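# Seat the round strainer knob-up in the drain

## Task

Put the round strainer into the drain so that it sits properly seated with its knob pointing upward. When finished, no part of either arm may be in contact with the strainer, the fork or the kettle.

## Robot and tools

Robot: two arms, left_arm and right_arm. Each ends in a five-finger hand: the right arm carries a right hand, the left arm a mirrored left hand. Bases in the scene frame: left_arm at (+0.012, +0.427, 0) m, right_arm at (-0.017, -0.440, 0) m, both turned almost nothing about z. A post stands on the floor behind them.

Frames: the scene frame has its origin at table-top height midway between the nominal bases, +z up, +x out over the table, and the left arm on the +y side (not the image's left). Fixed cameras and the table use the scene frame. Each arm's positions, orientations, velocities, targets and offsets use that arm's own base frame. Printed hand positions can be off by a few cm, more at long reach.

Hand point: a point fixed to the palm, 0.15 m out from the wrist face along the fingers and 0.05 m in front of the palm. Its +z runs along the straight fingers (they reach 0.06-0.07 m past it), +y points out of the palm (finger centre lines sit 0.06 m behind it along -y), and +x runs across the palm away from the thumb on the right hand, toward the thumb on the left. A wrist bracket on the little-finger side can strike things, and with the fingers level the wrist can sit up to 0.11 m (palm down) or 0.23 m (palm up) below the point and meet the table first.

Row layout (28 numbers, each -1 to 1, always all 28 even if one arm moves): left dx, dy, dz, rx, ry, rz; left little, ring, middle, index, thumb_bend, thumb_turn, force_limit, speed; then the same fourteen for the right arm. Pose numbers are offsets, not poses: dx dy dz along that arm's base axes, rx ry rz a rotation vector about the Hand target's position; 1.0 equals 0.6 m or 180 degrees. They count from the arm's Hand target as it stands when the action or move begins, so sending the same offset again moves further. Six zeros asks nothing new of an arm. Finger numbers are absolute targets: +1 open/straight, -1 closed; thumb_turn -1 puts the thumb opposite the fingers, +1 beside the palm. force_limit maps -1..+1 to about 0..10 N at the fingertip (0..15 N for both thumb motors). speed rises from near zero at -1 to full at +0.48 and stays full above. For a gentle grip close at speed -0.94 or lower. To leave a hand unchanged, resend the eight hand numbers last actually carried out for it; before any, use its hand_measured plus hand_force_limit and hand_speed. Thumb opposed, the hand wraps objects about 0.035-0.065 m thick, or handles down to 0.025 m.

Tools:
- execute_actions(actions, cameras): actions is a list of actions; each is a table of up to 15 rows, one row per 1/30 s step; a short table repeats its final row to step 15. Every row's offsets count from the start-of-action Hand target. Images return only if actions is empty or cameras requests them.
- move(target, speed, blend, stop_force, zero, blocking, cameras): target is one 28-number row or a list of up to 15 rows, every row's offsets measured from the same starting Hand targets. Straight-line paths, all under 10 s total. speed in m/s, 0.002-3.6, default 0.25 (turns at twice that in rad/s); one value or one per target. blend in m rounds corners of a list; 0 stops at each. stop_force in N, 3-120, ends an arm's path when its wrist sensor feels that much push against its motion; use it slowly (about 0.005 m/s) for touches; unreliable while turning; not allowed with blocking=false, and all rows must then share the same hand numbers. zero (default true) re-zeroes the sensor first. blocking=false returns after about 0.5 s while the move continues. No obstacle avoidance.
- wait(seconds 0-3600), stop() to brake a running move, zoom_image(camera, region [x0,y0,x1,y1], at most 504 each way) on cam_head_left, cam_head_right or cam_high, show_instructions(), zero_wrist_force(arm), finished_scene(scene=1).

Results: per arm end_effector_position (m), end_effector_quat_wxyz, velocities (omitted when joints are still), Hand target (the last commanded pose after clipping; next offsets start from it), joint positions and torques, Wrist force/torque in the end effector's axes plus the peak since last shown, and hand_measured, hand_stopped_by (moving, target, force, stalled, fault), hand_load_n (positive when pushed open; a lost grip shows as load near 0). Moves add a move: line: done, off_target, moving, held or fault, with limits=paced (pose clipped) or limits=held (steps withheld). done does not mean nothing was touched. If a hand point rests short of its Hand target, send the remaining distance as an offset.

Cautions: commanded orientation is clipped to 32 degrees from the measured one per step. Arms are stiff; aiming past a firm contact can trigger a fault (150 N give or take 25, or joint torque limits: 132 N m big joints, 24.6 N m wrists), stopping the arm 10 s. Keep the wrist away from its base's first joint axis. The clearance check holds commands that bring the arms too close; never let the hands squeeze each other. Don't drop, slam or fling things, let anything fall or end up off the table, or overload fingers. Long stretched holds heat motors (stop at 85 °C). Loose objects may get nudged occasionally; check with cameras before finishing.

Each tool is called after ">>>" as name(argument=value, ...) on one line, values as JSON.

Reference images:

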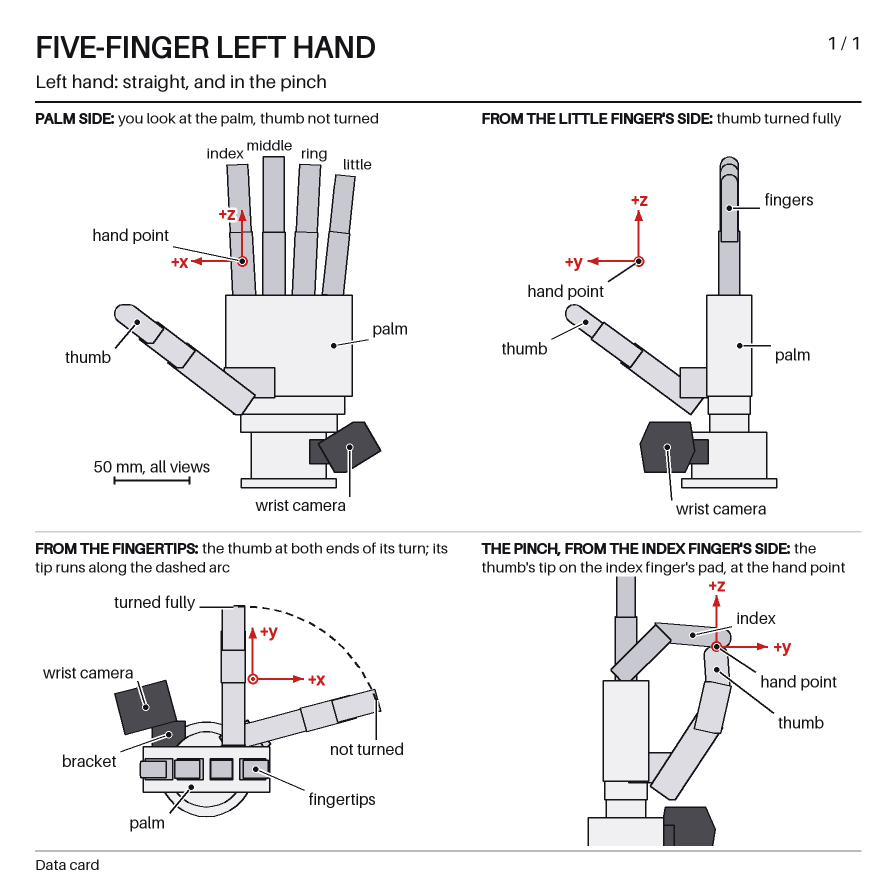

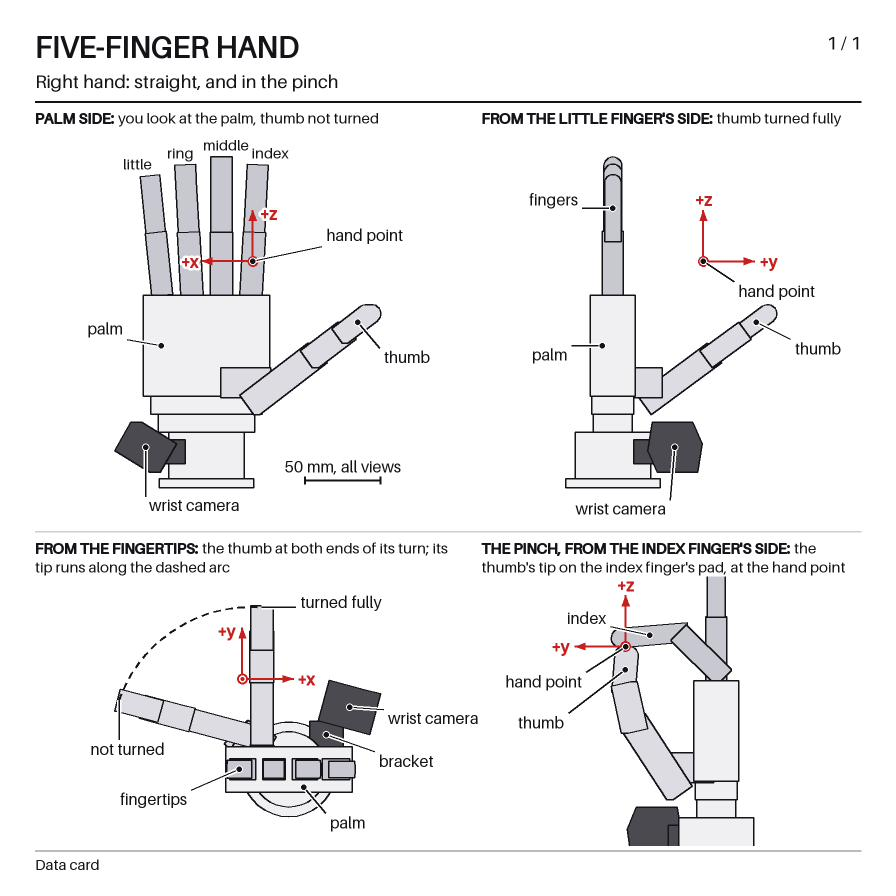

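## Session

>>> execute_actions(actions=[])

Scene clock: 0.00 s.
left_arm: end_effector_position=(-0.0541, -0.5145, +0.1775) hand_measured=(+1.000, +1.000, +1.000, +1.000, +1.000, +1.000) hand_load_n=(-0.5, +0.0, +0.0, +0.0, +0.0, +0.0) hand_stopped_by=(target, target, target, target, target, target) hand_force_limit=0.00 hand_speed=-0.80 end_effector_quat_wxyz=(+0.049, +0.747, -0.634, +0.194) | right_arm: end_effector_position=(+0.1373, +0.1492, +0.3892) hand_measured=(+1.000, +1.000, +1.000, +1.000, +1.000, +1.000) hand_load_n=(+0.5, +0.0, +0.0, +0.0, +0.0, +0.0) hand_stopped_by=(target, target, target, target, target, target) hand_force_limit=0.00 hand_speed=-0.80 end_effector_quat_wxyz=(-0.143, +0.565, +0.781, -0.225)
Joint positions: left_arm=[1.769 -1.807 -1.679 2.286 -1.732 1.637] | right_arm=[0.336 -1.69 1.695 2.106 1.592 0.024]
Joint velocities: within noise
Joint torques (N m): no reading
Wrist force (N): no reading
Wrist torque (N m): no reading
Wrist force, peak (N): no reading
Hand target: left_arm -0.0541, -0.5145, +0.1775; +0.049, +0.747, -0.634, +0.194 | right_arm +0.1373, +0.1492, +0.3892; -0.143, +0.565, +0.781, -0.225

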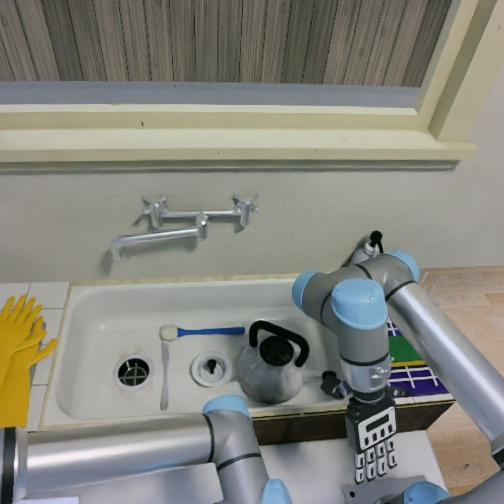

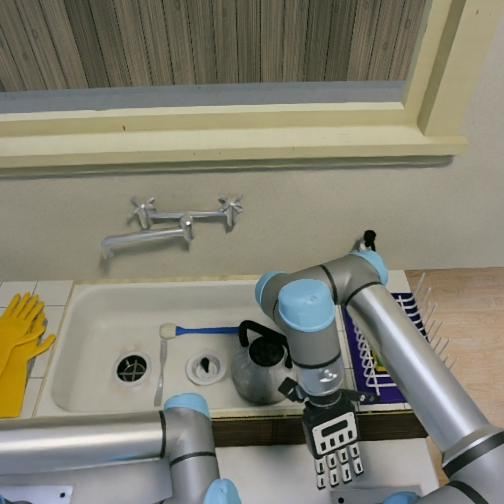

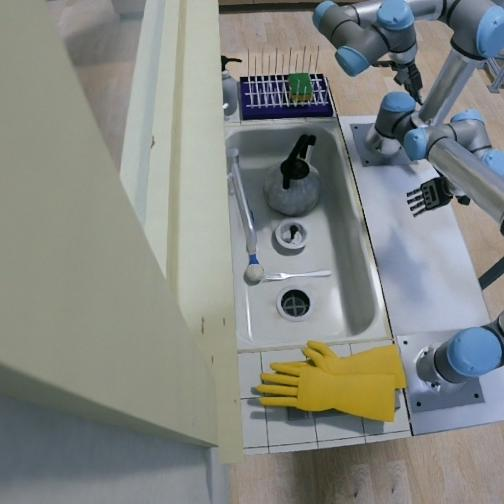

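>>> zoom_image(camera="cam_head_left", region=[100, 310, 320, 430])

>>> zoom_image(camera="cam_high", region=[230, 120, 390, 350])

>>> zoom_image(camera="cam_head_right", region=[100, 310, 320, 430])

Scaled by 2.291 from the camera's image (finer frame: 720x720).

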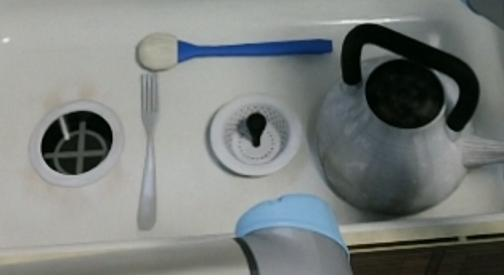

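Scaled by 2.191 from the camera's image (finer frame: 720x720).

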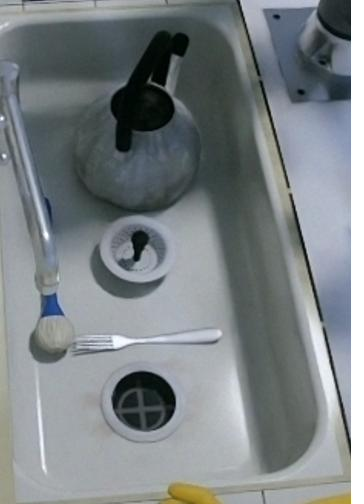

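Scaled by 2.291 from the camera's image (finer frame: 720x720).

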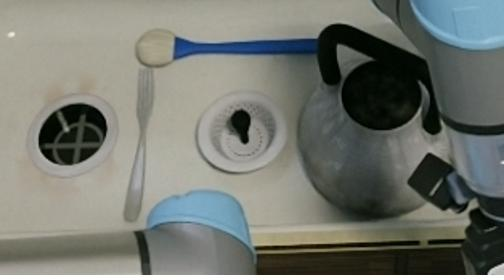

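>>> zoom_image(camera="cam_head_left", region=[0, 270, 250, 504])

>>> zoom_image(camera="cam_head_right", region=[0, 270, 250, 504])

>>> zoom_image(camera="cam_high", region=[210, 100, 420, 350])

>>> zoom_image(camera="cam_head_left", region=[250, 230, 504, 484])

Scaled by 2.016 from the camera's image (finer frame: 720x720).

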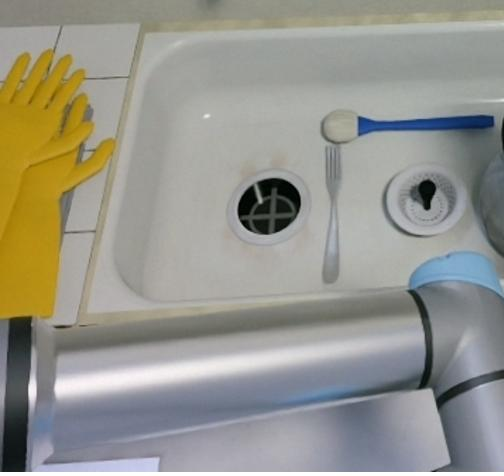

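Scaled by 2.016 from the camera's image (finer frame: 720x720).

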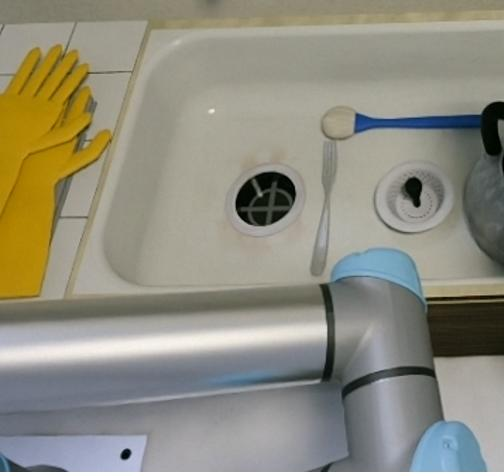

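Scaled by 2.016 from the camera's image (finer frame: 720x720).

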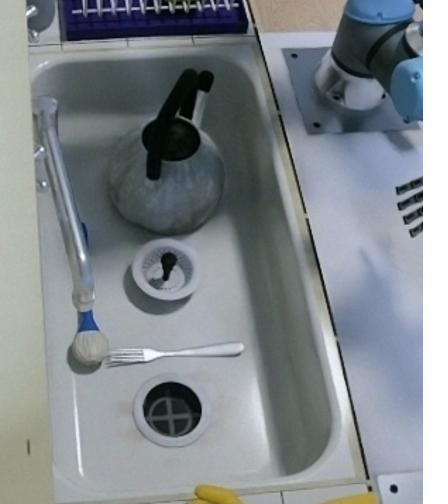

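Scaled by 1.984 from the camera's image (finer frame: 720x720).

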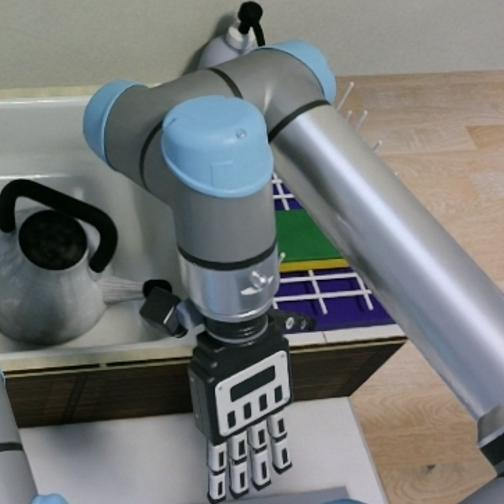

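>>> zoom_image(camera="cam_head_left", region=[185, 345, 240, 400])

>>> zoom_image(camera="cam_head_right", region=[180, 340, 235, 395])

>>> zoom_image(camera="cam_high", region=[265, 205, 320, 260])

Scaled by 9.164 from the camera's image (finer frame: 720x720).

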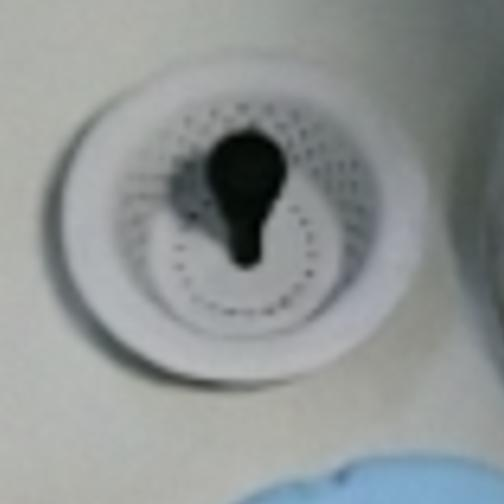

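Scaled by 9.164 from the camera's image (finer frame: 720x720).

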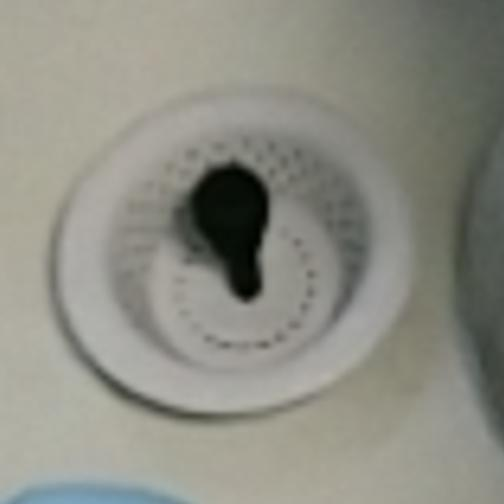

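Scaled by 9.164 from the camera's image (finer frame: 720x720).

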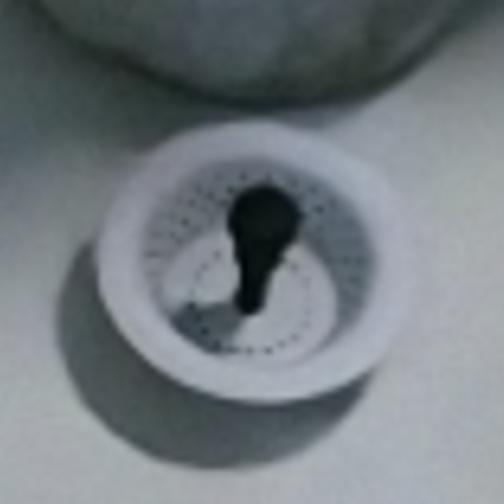

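>>> move(target=[[0,0,0.3375,0,0,0,-1,-1,0.4,0.4,0.7,-1,0,0,0,0,0,0,0,0,1,1,1,1,1,1,0,-0.8],[0.7318,0.095,0.304,0.1229,-0.1811,-0.0052,-1,-1,0.4,0.4,0.7,-1,0,0,0,0,0,0,0,0,1,1,1,1,1,1,0,-0.8]], speed=0.2, blend=0.03, cameras=["all"])

Scene clock: 120.97 s.
left_arm: end_effector_position=(+0.3850, -0.4575, +0.3599) hand_measured=(-1.000, -1.000, +0.400, +0.400, +0.700, -1.000) hand_load_n=(+0.0, +0.5, +0.0, +0.0, +0.0, +0.0) hand_stopped_by=(target, target, target, target, target, target) hand_force_limit=0.00 hand_speed=0.00 end_effector_quat_wxyz=(-0.270, +0.653, -0.653, +0.271) | right_arm: end_effector_position=(+0.1373, +0.1492, +0.3892) hand_measured=(+1.000, +1.000, +1.000, +1.000, +1.000, +1.000) hand_load_n=(+0.0, +0.0, +0.0, +0.0, +0.0, +0.0) hand_stopped_by=(target, target, target, target, target, target) hand_force_limit=0.00 hand_speed=-0.80 end_effector_quat_wxyz=(-0.143, +0.565, +0.781, -0.225)
Joint positions: left_arm=[2.375 -1.996 -0.92 1.969 -2.083 2.544] | right_arm=[0.336 -1.69 1.695 2.106 1.592 0.024]
Joint torques (N m): left_arm=[-7.18 47.1 10.62 -3.27 0.05 0.47] | right_arm=[0.69 -12.4 -15.82 2.95 -0.01 0.08]
Wrist force (N): left_arm=[-0.2 1.5 -0.3] | right_arm=[-0.3 -0.1 -0.1]
Wrist torque (N m): left_arm=[0.36 -0.06 0.03] | right_arm=[0.00 0.06 -0.03]
Wrist force, peak (N): left_arm=[-0.2 1.8 -0.4] | right_arm=[-0.3 -0.5 -0.2]
Hand target: left_arm +0.3850, -0.4575, +0.3599; -0.271, +0.653, -0.653, +0.271 | right_arm +0.1373, +0.1492, +0.3892; -0.143, +0.565, +0.781, -0.225
Off the commanded pose: left_arm 0.000 m, 0 deg | right_arm 0.000 m, 0 deg.
move: done

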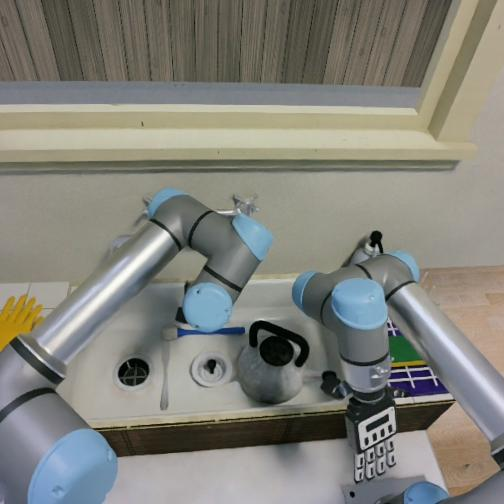

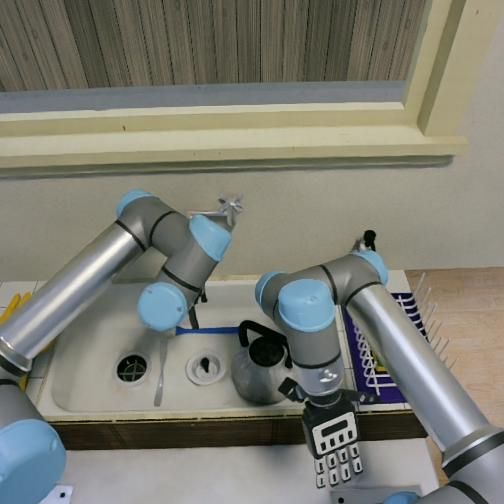

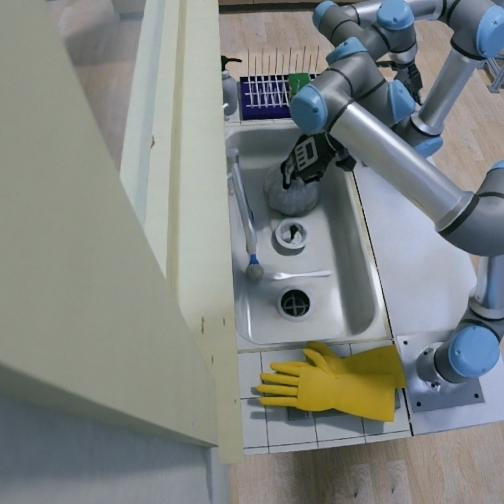

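>>> zoom_image(camera="cam_high", region=[240, 110, 380, 250])

>>> zoom_image(camera="cam_head_right", region=[120, 260, 260, 400])

>>> zoom_image(camera="cam_head_left", region=[150, 260, 290, 400])

Scaled by 3.600 from the camera's image (finer frame: 720x720).

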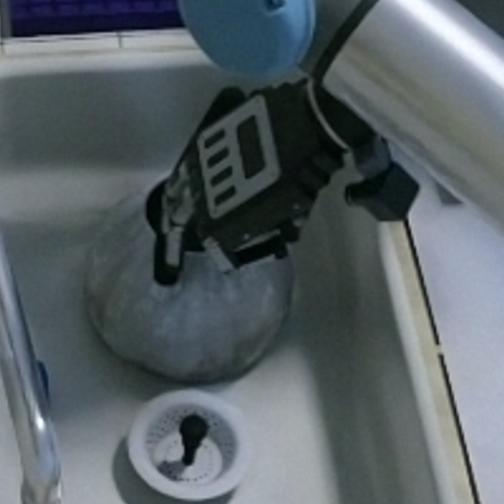

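Scaled by 3.600 from the camera's image (finer frame: 720x720).

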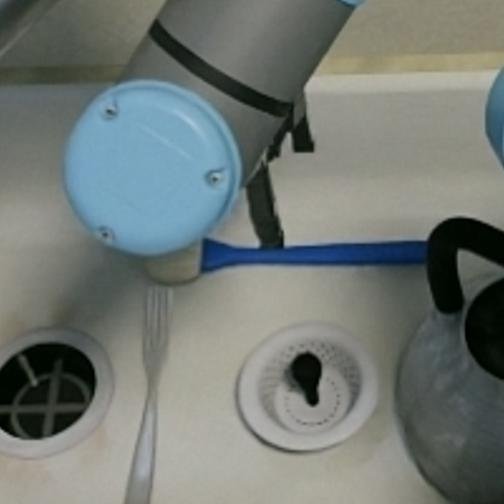

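Scaled by 3.600 from the camera's image (finer frame: 720x720).

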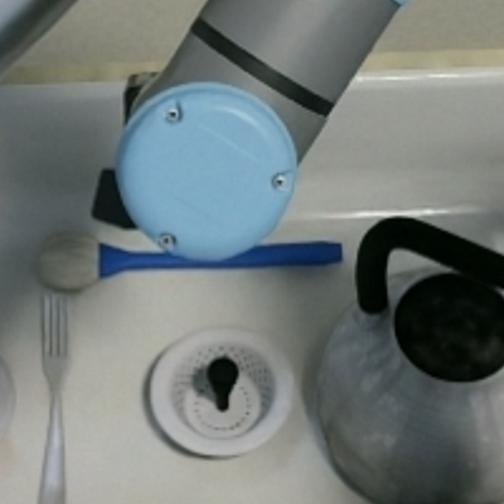

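>>> move(target=[-0.0103,0.015,-0.2333,0,0,-0.25,-1,-1,0.4,0.4,0.7,-1,0,0,0,0,0,0,0,0,1,1,1,1,1,1,0,-0.8], speed=0.2, cameras=["all"])

Scene clock: 147.03 s.
left_arm: end_effector_position=(+0.3789, -0.4484, +0.2198) hand_measured=(-1.000, -1.000, +0.400, +0.400, +0.700, -1.000) hand_load_n=(+0.0, +0.0, +0.0, +0.0, +0.0, +0.0) hand_stopped_by=(target, target, target, target, target, target) hand_force_limit=0.00 hand_speed=0.00 end_effector_quat_wxyz=(+0.146, -0.354, +0.854, -0.354) | right_arm: end_effector_position=(+0.1373, +0.1492, +0.3892) hand_measured=(+1.000, +1.000, +1.000, +1.000, +1.000, +1.000) hand_load_n=(+0.0, +0.0, +0.0, +0.0, +0.0, +0.0) hand_stopped_by=(target, target, target, target, target, target) hand_force_limit=0.00 hand_speed=-0.80 end_effector_quat_wxyz=(-0.143, +0.565, +0.781, -0.225)
Joint positions: left_arm=[2.616 -1.846 -1.457 2.5 -1.388 3.327] | right_arm=[0.336 -1.69 1.695 2.106 1.592 0.024]
Joint torques (N m): left_arm=[-10.91 42.78 34.85 -3.45 1.13 0.55] | right_arm=[-0.51 -12.8 -15.48 3.05 0.04 0.2]
Wrist force (N): left_arm=[-0.7 1.5 -0.5] | right_arm=[0.0 -0.3 -0.1]
Wrist torque (N m): left_arm=[0.37 0.01 0.00] | right_arm=[-0.03 0.01 -0.01]
Wrist force, peak (N): left_arm=[-0.5 2.0 -0.1] | right_arm=[-0.2 -0.4 -0.4]
Hand target: left_arm +0.3788, -0.4485, +0.2200; +0.146, -0.353, +0.854, -0.354 | right_arm +0.1373, +0.1492, +0.3892; -0.143, +0.565, +0.781, -0.225
Off the commanded pose: left_arm 0.000 m, 0 deg | right_arm 0.000 m, 0 deg.
move: done

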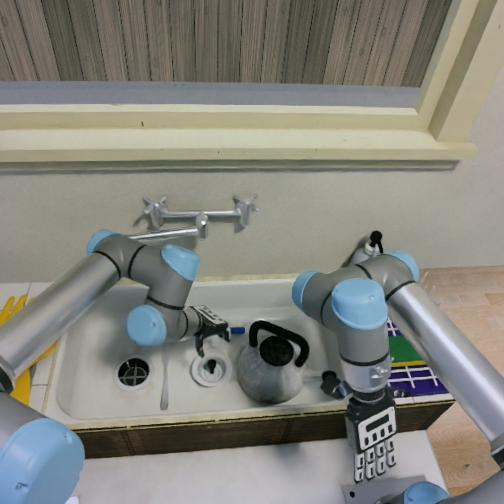

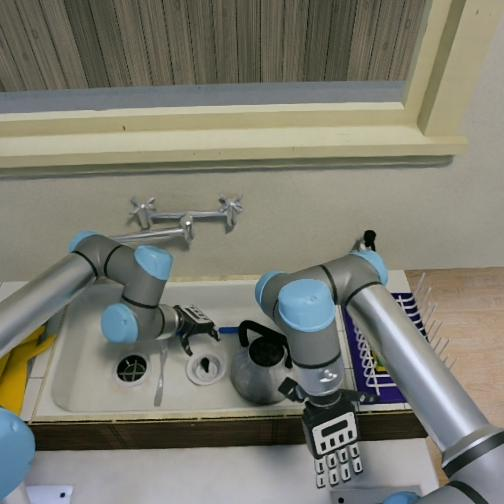

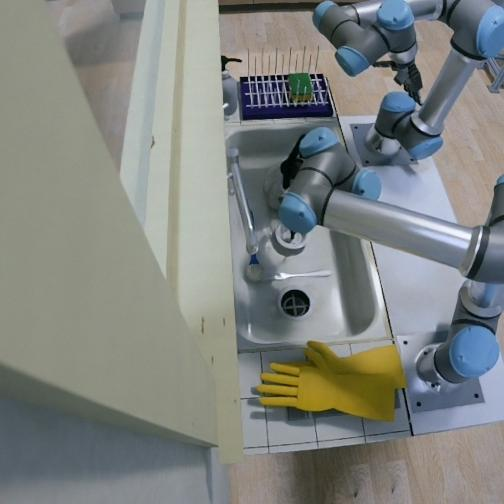

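Good view of the pinch.

>>> zoom_image(camera="cam_head_left", region=[160, 290, 260, 390])

>>> zoom_image(camera="cam_head_right", region=[150, 290, 250, 390])

>>> zoom_image(camera="cam_high", region=[250, 120, 350, 260])

Scaled by 5.040 from the camera's image (finer frame: 720x720).

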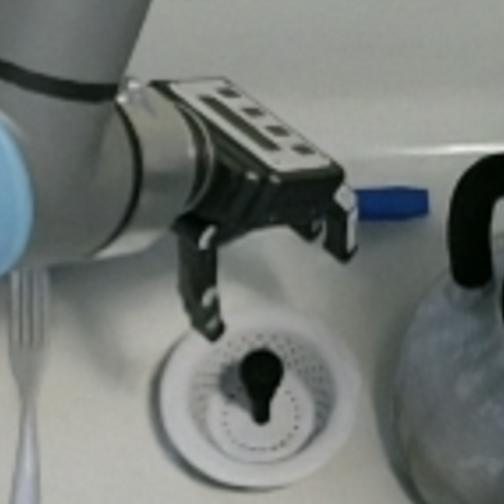

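Scaled by 5.040 from the camera's image (finer frame: 720x720).

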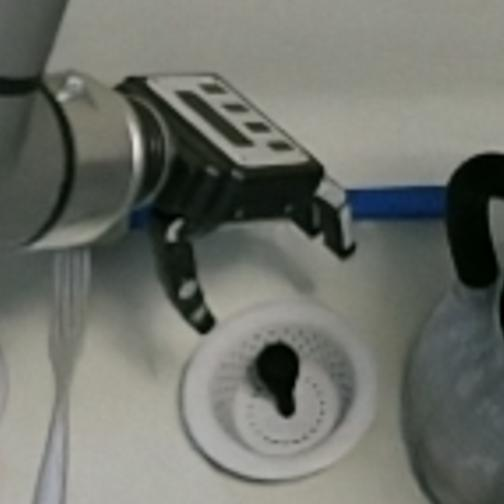

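Scaled by 3.600 from the camera's image (finer frame: 720x720).

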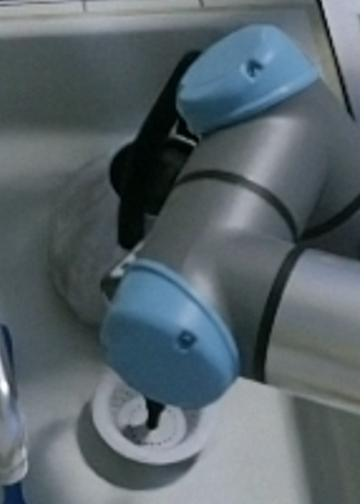

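>>> move(target=[0.0067,0.0162,-0.14,0,0,0,-1,-1,0.4,0.4,0.7,-1,0,0,0,0,0,0,0,0,1,1,1,1,1,1,0,-0.8], speed=0.1, cameras=["all"])

>>> zoom_image(camera="cam_head_left", region=[170, 320, 250, 400])

>>> zoom_image(camera="cam_head_right", region=[160, 320, 240, 400])

Scene clock: 169.77 s.
left_arm: end_effector_position=(+0.3829, -0.4387, +0.1359) hand_measured=(-1.000, -1.000, +0.400, +0.400, +0.700, -1.000) hand_load_n=(+0.0, +0.0, +0.0, +0.0, +0.0, +0.0) hand_stopped_by=(target, target, target, target, target, target) hand_force_limit=0.00 hand_speed=0.00 end_effector_quat_wxyz=(+0.146, -0.353, +0.854, -0.354) | right_arm: end_effector_position=(+0.1373, +0.1492, +0.3892) hand_measured=(+1.000, +1.000, +1.000, +1.000, +1.000, +1.000) hand_load_n=(+0.0, +0.0, +0.0, +0.0, +0.0, +0.0) hand_stopped_by=(target, target, target, target, target, target) hand_force_limit=0.00 hand_speed=-0.80 end_effector_quat_wxyz=(-0.143, +0.565, +0.781, -0.225)
Joint positions: left_arm=[2.64 -1.888 -1.624 2.706 -1.371 3.345] | right_arm=[0.336 -1.69 1.695 2.106 1.592 0.024]
Joint torques (N m): left_arm=[-9.68 43.25 32.18 -2.71 -1.13 -1.34] | right_arm=[-0.62 -12.47 -15.7 3.15 0.1 0.31]
Wrist force (N): left_arm=[-0.6 1.5 -0.7] | right_arm=[-0.1 -0.2 -0.2]
Wrist torque (N m): left_arm=[0.41 0.00 -0.10] | right_arm=[-0.01 0.03 -0.02]
Wrist force, peak (N): left_arm=[-0.6 2.1 -0.2] | right_arm=[0.2 -0.3 -0.5]
Hand target: left_arm +0.3828, -0.4388, +0.1360; +0.146, -0.353, +0.854, -0.354 | right_arm +0.1373, +0.1492, +0.3892; -0.143, +0.565, +0.781, -0.225
Off the commanded pose: left_arm 0.000 m, 0 deg | right_arm 0.000 m, 0 deg.
move: done

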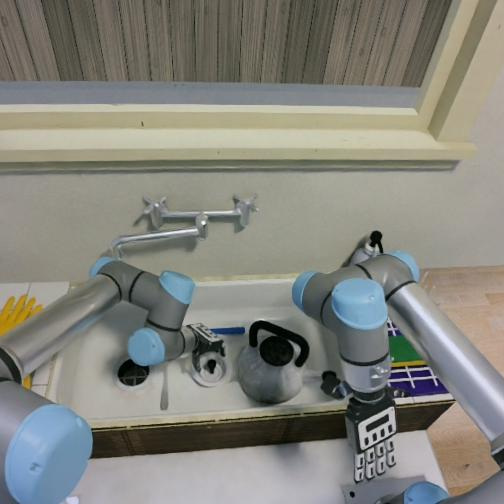

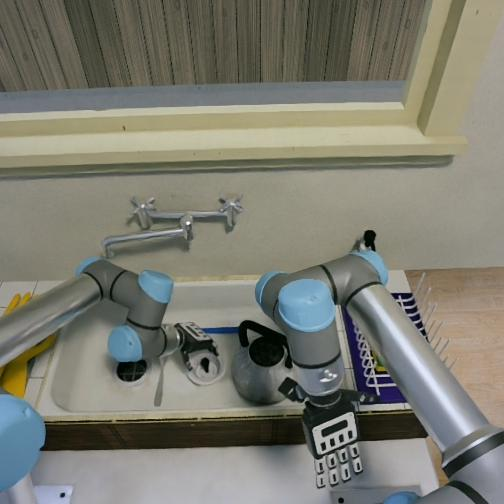

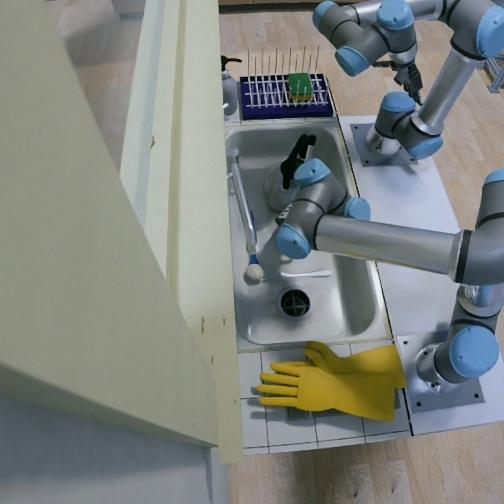

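Scaled by 6.300 from the camera's image (finer frame: 720x720).

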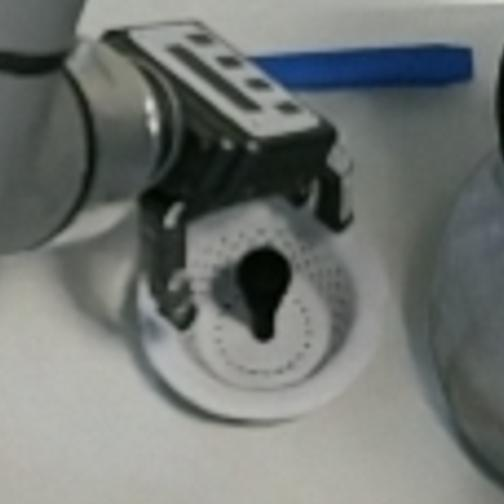

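Scaled by 6.300 from the camera's image (finer frame: 720x720).

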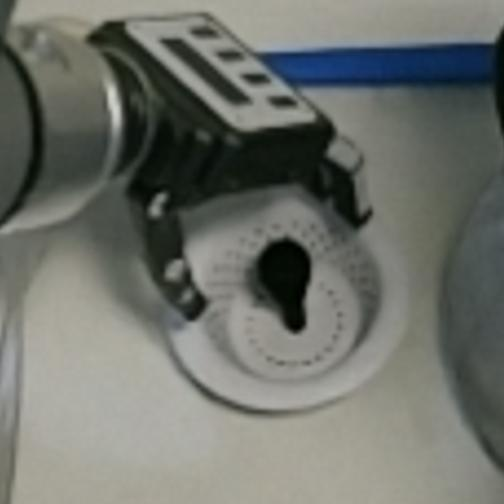

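>>> move(target=[0,0,-0.06,0,0,0,-1,-1,0.4,0.4,0.7,-1,0,0,0,0,0,0,0,0,1,1,1,1,1,1,0,-0.8], speed=0.04, stop_force=6, cameras=["all"])

>>> zoom_image(camera="cam_head_left", region=[180, 330, 240, 390])

>>> zoom_image(camera="cam_head_right", region=[170, 330, 230, 390])

Scene clock: 178.10 s.
left_arm: end_effector_position=(+0.3828, -0.4388, +0.1079) hand_measured=(-1.000, -1.000, +0.400, +0.400, +0.700, -1.000) hand_load_n=(+0.0, +0.0, +0.5, +0.0, +0.0, +0.0) hand_stopped_by=(target, target, target, target, target, target) hand_force_limit=0.00 hand_speed=0.00 end_effector_quat_wxyz=(+0.146, -0.353, +0.854, -0.354) | right_arm: end_effector_position=(+0.1373, +0.1492, +0.3892) hand_measured=(+1.000, +1.000, +1.000, +1.000, +1.000, +1.000) hand_load_n=(+0.0, +0.0, +0.0, +0.0, +0.0, +0.0) hand_stopped_by=(target, target, target, target, target, target) hand_force_limit=0.00 hand_speed=-0.80 end_effector_quat_wxyz=(-0.143, +0.565, +0.781, -0.225)
Joint positions: left_arm=[2.64 -1.914 -1.665 2.774 -1.371 3.345] | right_arm=[0.336 -1.69 1.695 2.106 1.592 0.024]
Joint torques (N m): left_arm=[-8.08 42.89 31.86 2.15 1.46 -0.27] | right_arm=[-0.09 -13.04 -15.87 3.32 0.01 0.19]
Wrist force (N): left_arm=[0.5 0.3 -2.4] | right_arm=[0.0 -0.2 -0.3]
Wrist torque (N m): left_arm=[0.62 -0.20 -0.02] | right_arm=[0.00 0.01 -0.01]
Wrist force, peak (N): left_arm=[-5.3 -16.7 -6.7] | right_arm=[-0.1 -0.4 -0.3]
Hand target: left_arm +0.3828, -0.4388, +0.1079; +0.146, -0.353, +0.854, -0.354 (not the last commanded pose) | right_arm +0.1373, +0.1492, +0.3892; -0.143, +0.565, +0.781, -0.225
Off the commanded pose: left_arm 0.008 m, 0 deg | right_arm 0.000 m, 0 deg.
move: contact (left_arm)

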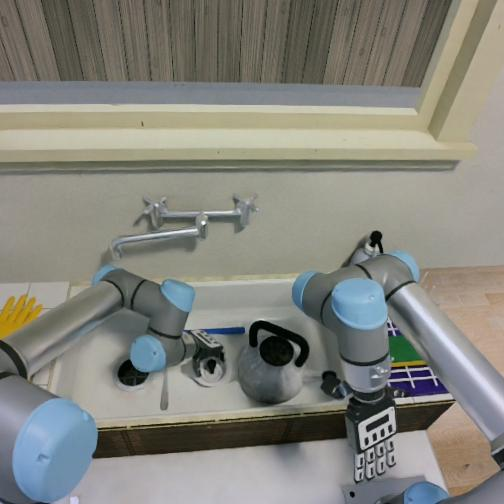

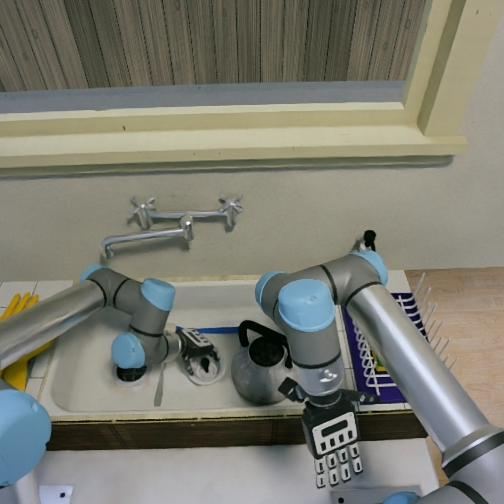

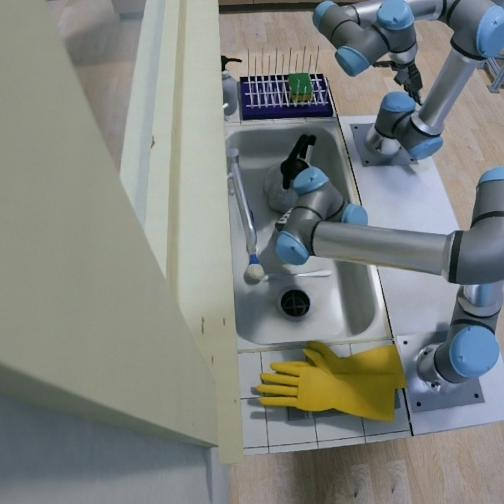

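Scaled by 8.400 from the camera's image (finer frame: 720x720).

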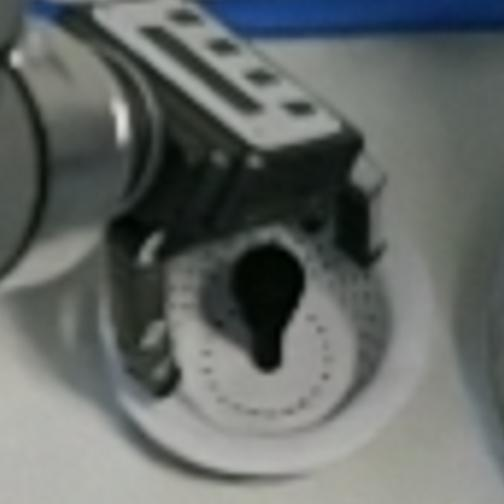

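Scaled by 8.400 from the camera's image (finer frame: 720x720).

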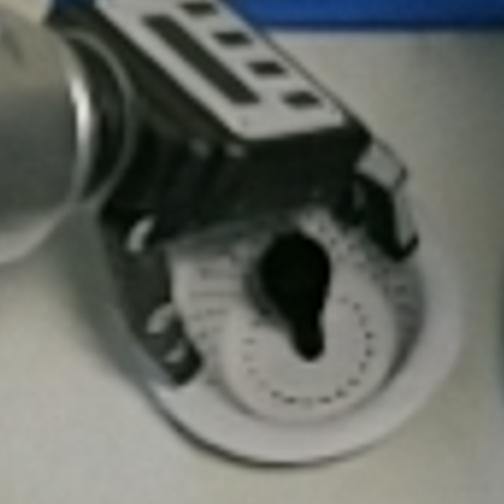

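>>> move(target=[0,0,0.0133,0,0,0,-1,-1,0.4,0.4,0.7,-1,0,0,0,0,0,0,0,0,1,1,1,1,1,1,0,-0.8], speed=0.04, cameras=["all"])

>>> zoom_image(camera="cam_head_left", region=[180, 330, 240, 390])

>>> zoom_image(camera="cam_head_right", region=[170, 330, 230, 390])

Scene clock: 194.47 s.
left_arm: end_effector_position=(+0.3829, -0.4388, +0.1162) hand_measured=(-1.000, -1.000, +0.400, +0.400, +0.700, -1.000) hand_load_n=(+0.0, +0.5, +0.0, +0.0, +0.0, +0.0) hand_stopped_by=(target, target, target, target, target, target) hand_force_limit=0.00 hand_speed=0.00 end_effector_quat_wxyz=(+0.146, -0.353, +0.854, -0.354) end_effector_velocity=(+0.001, +0.000, -0.001) end_effector_angular_velocity=(+0.000, -0.004, +0.000) | right_arm: end_effector_position=(+0.1373, +0.1492, +0.3892) hand_measured=(+1.000, +1.000, +1.000, +1.000, +1.000, +1.000) hand_load_n=(+0.0, +0.0, -0.5, +0.0, +0.0, +0.0) hand_stopped_by=(target, target, target, target, target, target) hand_force_limit=0.00 hand_speed=-0.80 end_effector_quat_wxyz=(-0.143, +0.565, +0.781, -0.225)
Joint positions: left_arm=[2.64 -1.906 -1.654 2.754 -1.371 3.345] | right_arm=[0.336 -1.69 1.695 2.106 1.592 0.024]
Joint velocities: left_arm=[0 -0.001 -0.002 0.007 -0.001 0.001] | right_arm=[within noise]
Joint torques (N m): left_arm=[-6.69 16.01 8.29 2.36 1.41 -0.24] | right_arm=[-0.24 -12.25 -16.41 3.37 0.04 0.31]
Wrist force (N): left_arm=[-0.2 2.3 -0.6] | right_arm=[0.0 -0.3 -0.3]
Wrist torque (N m): left_arm=[0.58 -0.07 -0.10] | right_arm=[-0.02 0.02 -0.02]
Wrist force, peak (N): left_arm=[0.3 0.5 -2.7] | right_arm=[0.2 -0.4 -0.6]
Hand target: left_arm +0.3828, -0.4388, +0.1159; +0.146, -0.353, +0.854, -0.354 | right_arm +0.1373, +0.1492, +0.3892; -0.143, +0.565, +0.781, -0.225
Off the commanded pose: left_arm 0.000 m, 0 deg | right_arm 0.000 m, 0 deg.
move: done

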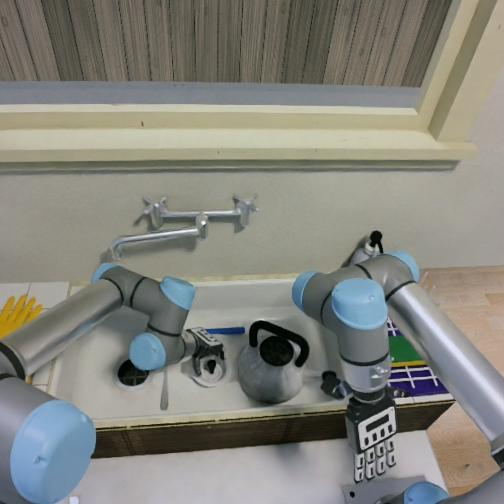

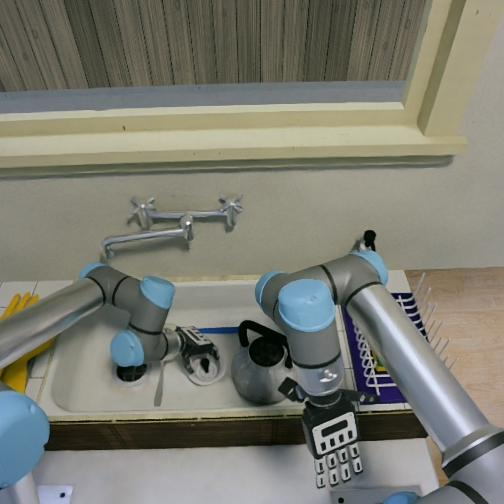

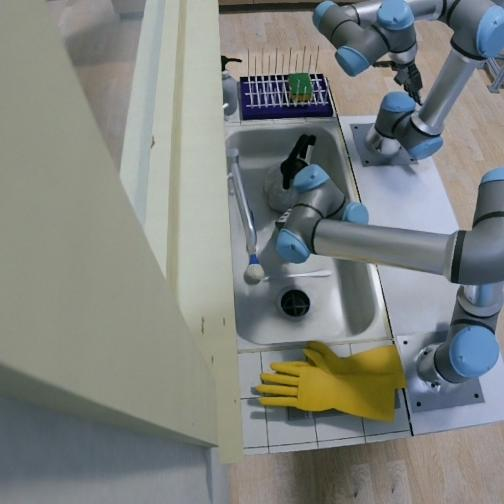

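Scaled by 8.400 from the camera's image (finer frame: 720x720).

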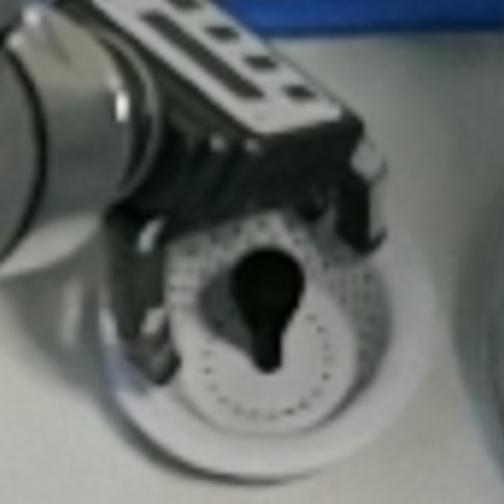

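Scaled by 8.400 from the camera's image (finer frame: 720x720).

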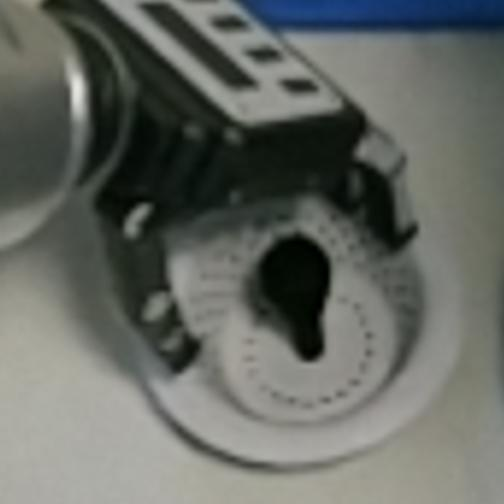

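>>> execute_actions(actions=[[[0,0,0,0,0,0,-1,-1,0.0,0.0,0.0,-1,-0.5,-0.9,0,0,0,0,0,0,1,1,1,1,1,1,0,-0.8]],[[0,0,0,0,0,0,-1,-1,0.0,0.0,0.0,-1,-0.5,-0.9,0,0,0,0,0,0,1,1,1,1,1,1,0,-0.8]],[[0,0,0,0,0,0,-1,-1,0.0,0.0,0.0,-1,-0.5,-0.9,0,0,0,0,0,0,1,1,1,1,1,1,0,-0.8]]], cameras=["all"])

>>> zoom_image(camera="cam_head_left", region=[180, 330, 240, 390])

>>> zoom_image(camera="cam_head_right", region=[170, 330, 230, 390])

Scene clock: 206.23 s.
left_arm: end_effector_position=(+0.3828, -0.4388, +0.1159) hand_measured=(-1.000, -1.000, +0.000, +0.000, +0.066, -1.000) hand_load_n=(+0.0, +0.0, +0.0, +0.5, +0.0, +0.0) hand_stopped_by=(target, target, target, target, moving, target) hand_force_limit=-0.50 hand_speed=-0.90 end_effector_quat_wxyz=(+0.146, -0.353, +0.854, -0.354) | right_arm: end_effector_position=(+0.1373, +0.1492, +0.3892) hand_measured=(+1.000, +1.000, +1.000, +1.000, +1.000, +1.000) hand_load_n=(+0.0, +0.0, +0.0, +0.0, +0.0, -0.5) hand_stopped_by=(target, target, target, target, target, target) hand_force_limit=0.00 hand_speed=-0.80 end_effector_quat_wxyz=(-0.143, +0.565, +0.781, -0.225)
Joint positions: left_arm=[2.64 -1.906 -1.654 2.754 -1.371 3.345] | right_arm=[0.336 -1.69 1.695 2.106 1.592 0.024]
Joint torques (N m): left_arm=[-4.03 18 9.38 -3.25 0.19 0.5] | right_arm=[0.64 -12.71 -17.05 3.59 -0.11 0.26]
Wrist force (N): left_arm=[-0.4 1.9 -0.6] | right_arm=[0.0 -0.1 -0.3]
Wrist torque (N m): left_arm=[0.57 -0.07 -0.09] | right_arm=[0.02 0.02 -0.01]
Wrist force, peak (N): left_arm=[-0.7 -4.0 -3.6] | right_arm=[-0.1 -0.3 -0.5]
Hand target: left_arm +0.3828, -0.4388, +0.1159; +0.146, -0.353, +0.854, -0.354 | right_arm +0.1373, +0.1492, +0.3892; -0.143, +0.565, +0.781, -0.225
Off the commanded pose: left_arm 0.000 m, 0 deg | right_arm 0.000 m, 0 deg.
not at rest: the robot was still moving 3 seconds after this call's last action.
Step readings (end_effector_position of left_arm | right_arm):
0: (+0.3828, -0.4388, +0.1159) | (+0.1373, +0.1492, +0.3892)
1: (+0.3828, -0.4388, +0.1159) | (+0.1373, +0.1492, +0.3892)
2: (+0.3828, -0.4388, +0.1159) | (+0.1373, +0.1492, +0.3892)
4: (+0.3828, -0.4388, +0.1159) | (+0.1373, +0.1492, +0.3892)
8: (+0.3828, -0.4388, +0.1159) | (+0.1373, +0.1492, +0.3892)
15: (+0.3828, -0.4388, +0.1159) | (+0.1373, +0.1492, +0.3892)
16: (+0.3828, -0.4388, +0.1159) | (+0.1373, +0.1492, +0.3892)
17: (+0.3828, -0.4388, +0.1159) | (+0.1373, +0.1492, +0.3892)
19: (+0.3828, -0.4388, +0.1159) | (+0.1373, +0.1492, +0.3892)
23: (+0.3828, -0.4388, +0.1159) | (+0.1373, +0.1492, +0.3892)
30: (+0.3828, -0.4388, +0.1159) | (+0.1373, +0.1492, +0.3892)
31: (+0.3828, -0.4388, +0.1159) | (+0.1373, +0.1492, +0.3892)
32: (+0.3828, -0.4388, +0.1159) | (+0.1373, +0.1492, +0.3892)
34: (+0.3828, -0.4388, +0.1159) | (+0.1373, +0.1492, +0.3892)
38: (+0.3828, -0.4388, +0.1159) | (+0.1373, +0.1492, +0.3892)
45: (+0.3828, -0.4388, +0.1159) | (+0.1373, +0.1492, +0.3892)

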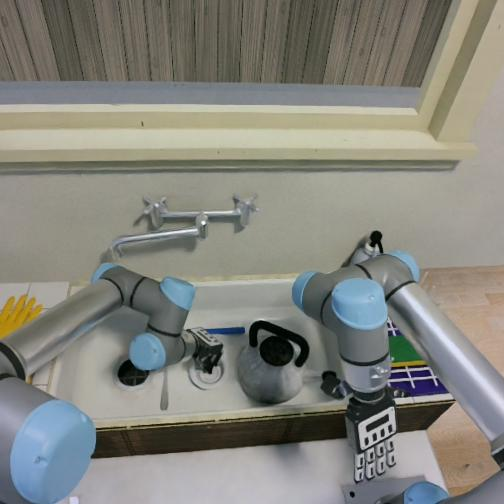

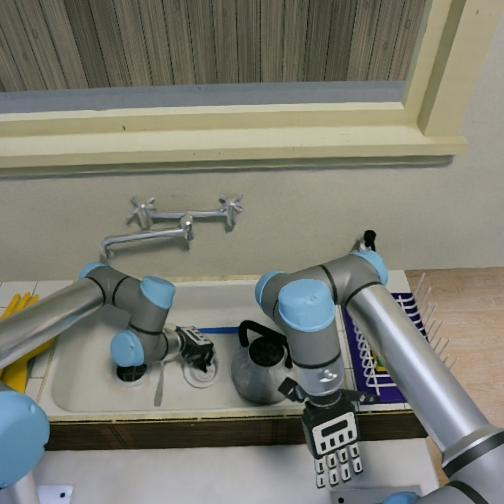

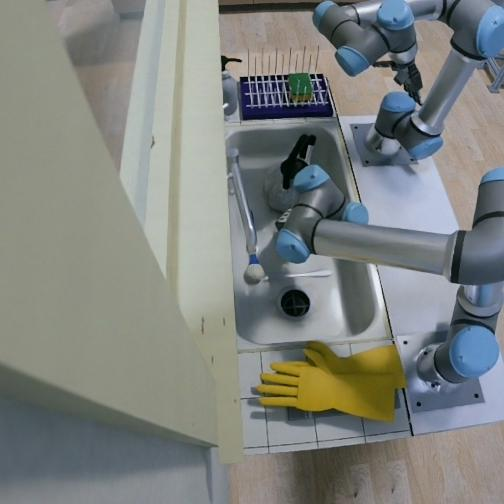

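Scaled by 8.400 from the camera's image (finer frame: 720x720).

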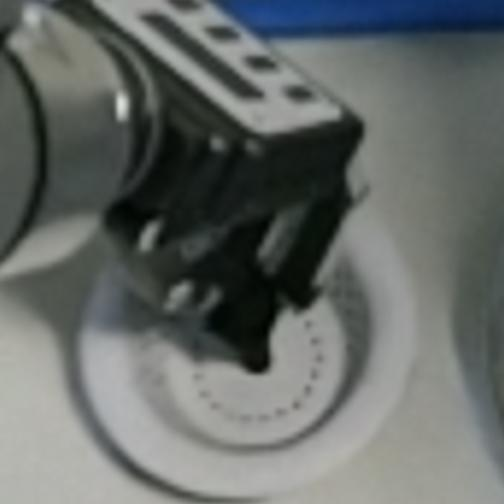

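Scaled by 8.400 from the camera's image (finer frame: 720x720).

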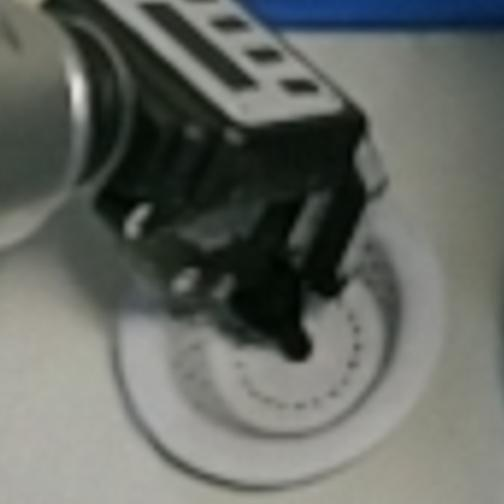

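>>> wait(seconds=1, cameras=[])

Scene clock: 209.57 s.
left_arm: end_effector_position=(+0.3828, -0.4388, +0.1159) hand_measured=(-1.000, -1.000, +0.000, +0.000, +0.000, -1.000) hand_load_n=(+0.0, +0.0, +0.0, +0.5, +0.0, +0.0) hand_stopped_by=(target, target, target, target, target, target) hand_force_limit=-0.50 hand_speed=-0.90 end_effector_quat_wxyz=(+0.146, -0.353, +0.854, -0.354) | right_arm: end_effector_position=(+0.1373, +0.1492, +0.3892) hand_measured=(+1.000, +1.000, +1.000, +1.000, +1.000, +1.000) hand_load_n=(+0.0, +0.0, +0.0, +0.0, -0.5, +0.0) hand_stopped_by=(target, target, target, target, target, target) hand_force_limit=0.00 hand_speed=-0.80 end_effector_quat_wxyz=(-0.143, +0.565, +0.781, -0.225)
Joint positions: left_arm=[2.64 -1.906 -1.654 2.754 -1.371 3.345] | right_arm=[0.336 -1.69 1.695 2.106 1.592 0.024]
Joint torques (N m): left_arm=[-2.74 19.18 10.32 -3.37 -0.18 0.37] | right_arm=[-0.07 -12.22 -17.02 3.64 0.04 0.38]
Wrist force (N): left_arm=[-0.6 2.1 -0.5] | right_arm=[0.0 -0.1 -0.3]
Wrist torque (N m): left_arm=[0.59 -0.03 -0.11] | right_arm=[0.00 0.02 -0.01]
Wrist force, peak (N): left_arm=[-0.5 2.1 -0.4] | right_arm=[-0.1 -0.4 -0.3]
Hand target: left_arm +0.3828, -0.4388, +0.1159; +0.146, -0.353, +0.854, -0.354 | right_arm +0.1373, +0.1492, +0.3892; -0.143, +0.565, +0.781, -0.225
Off the commanded pose: left_arm 0.000 m, 0 deg | right_arm 0.000 m, 0 deg.
wait: 1.00 s; at rest from the start


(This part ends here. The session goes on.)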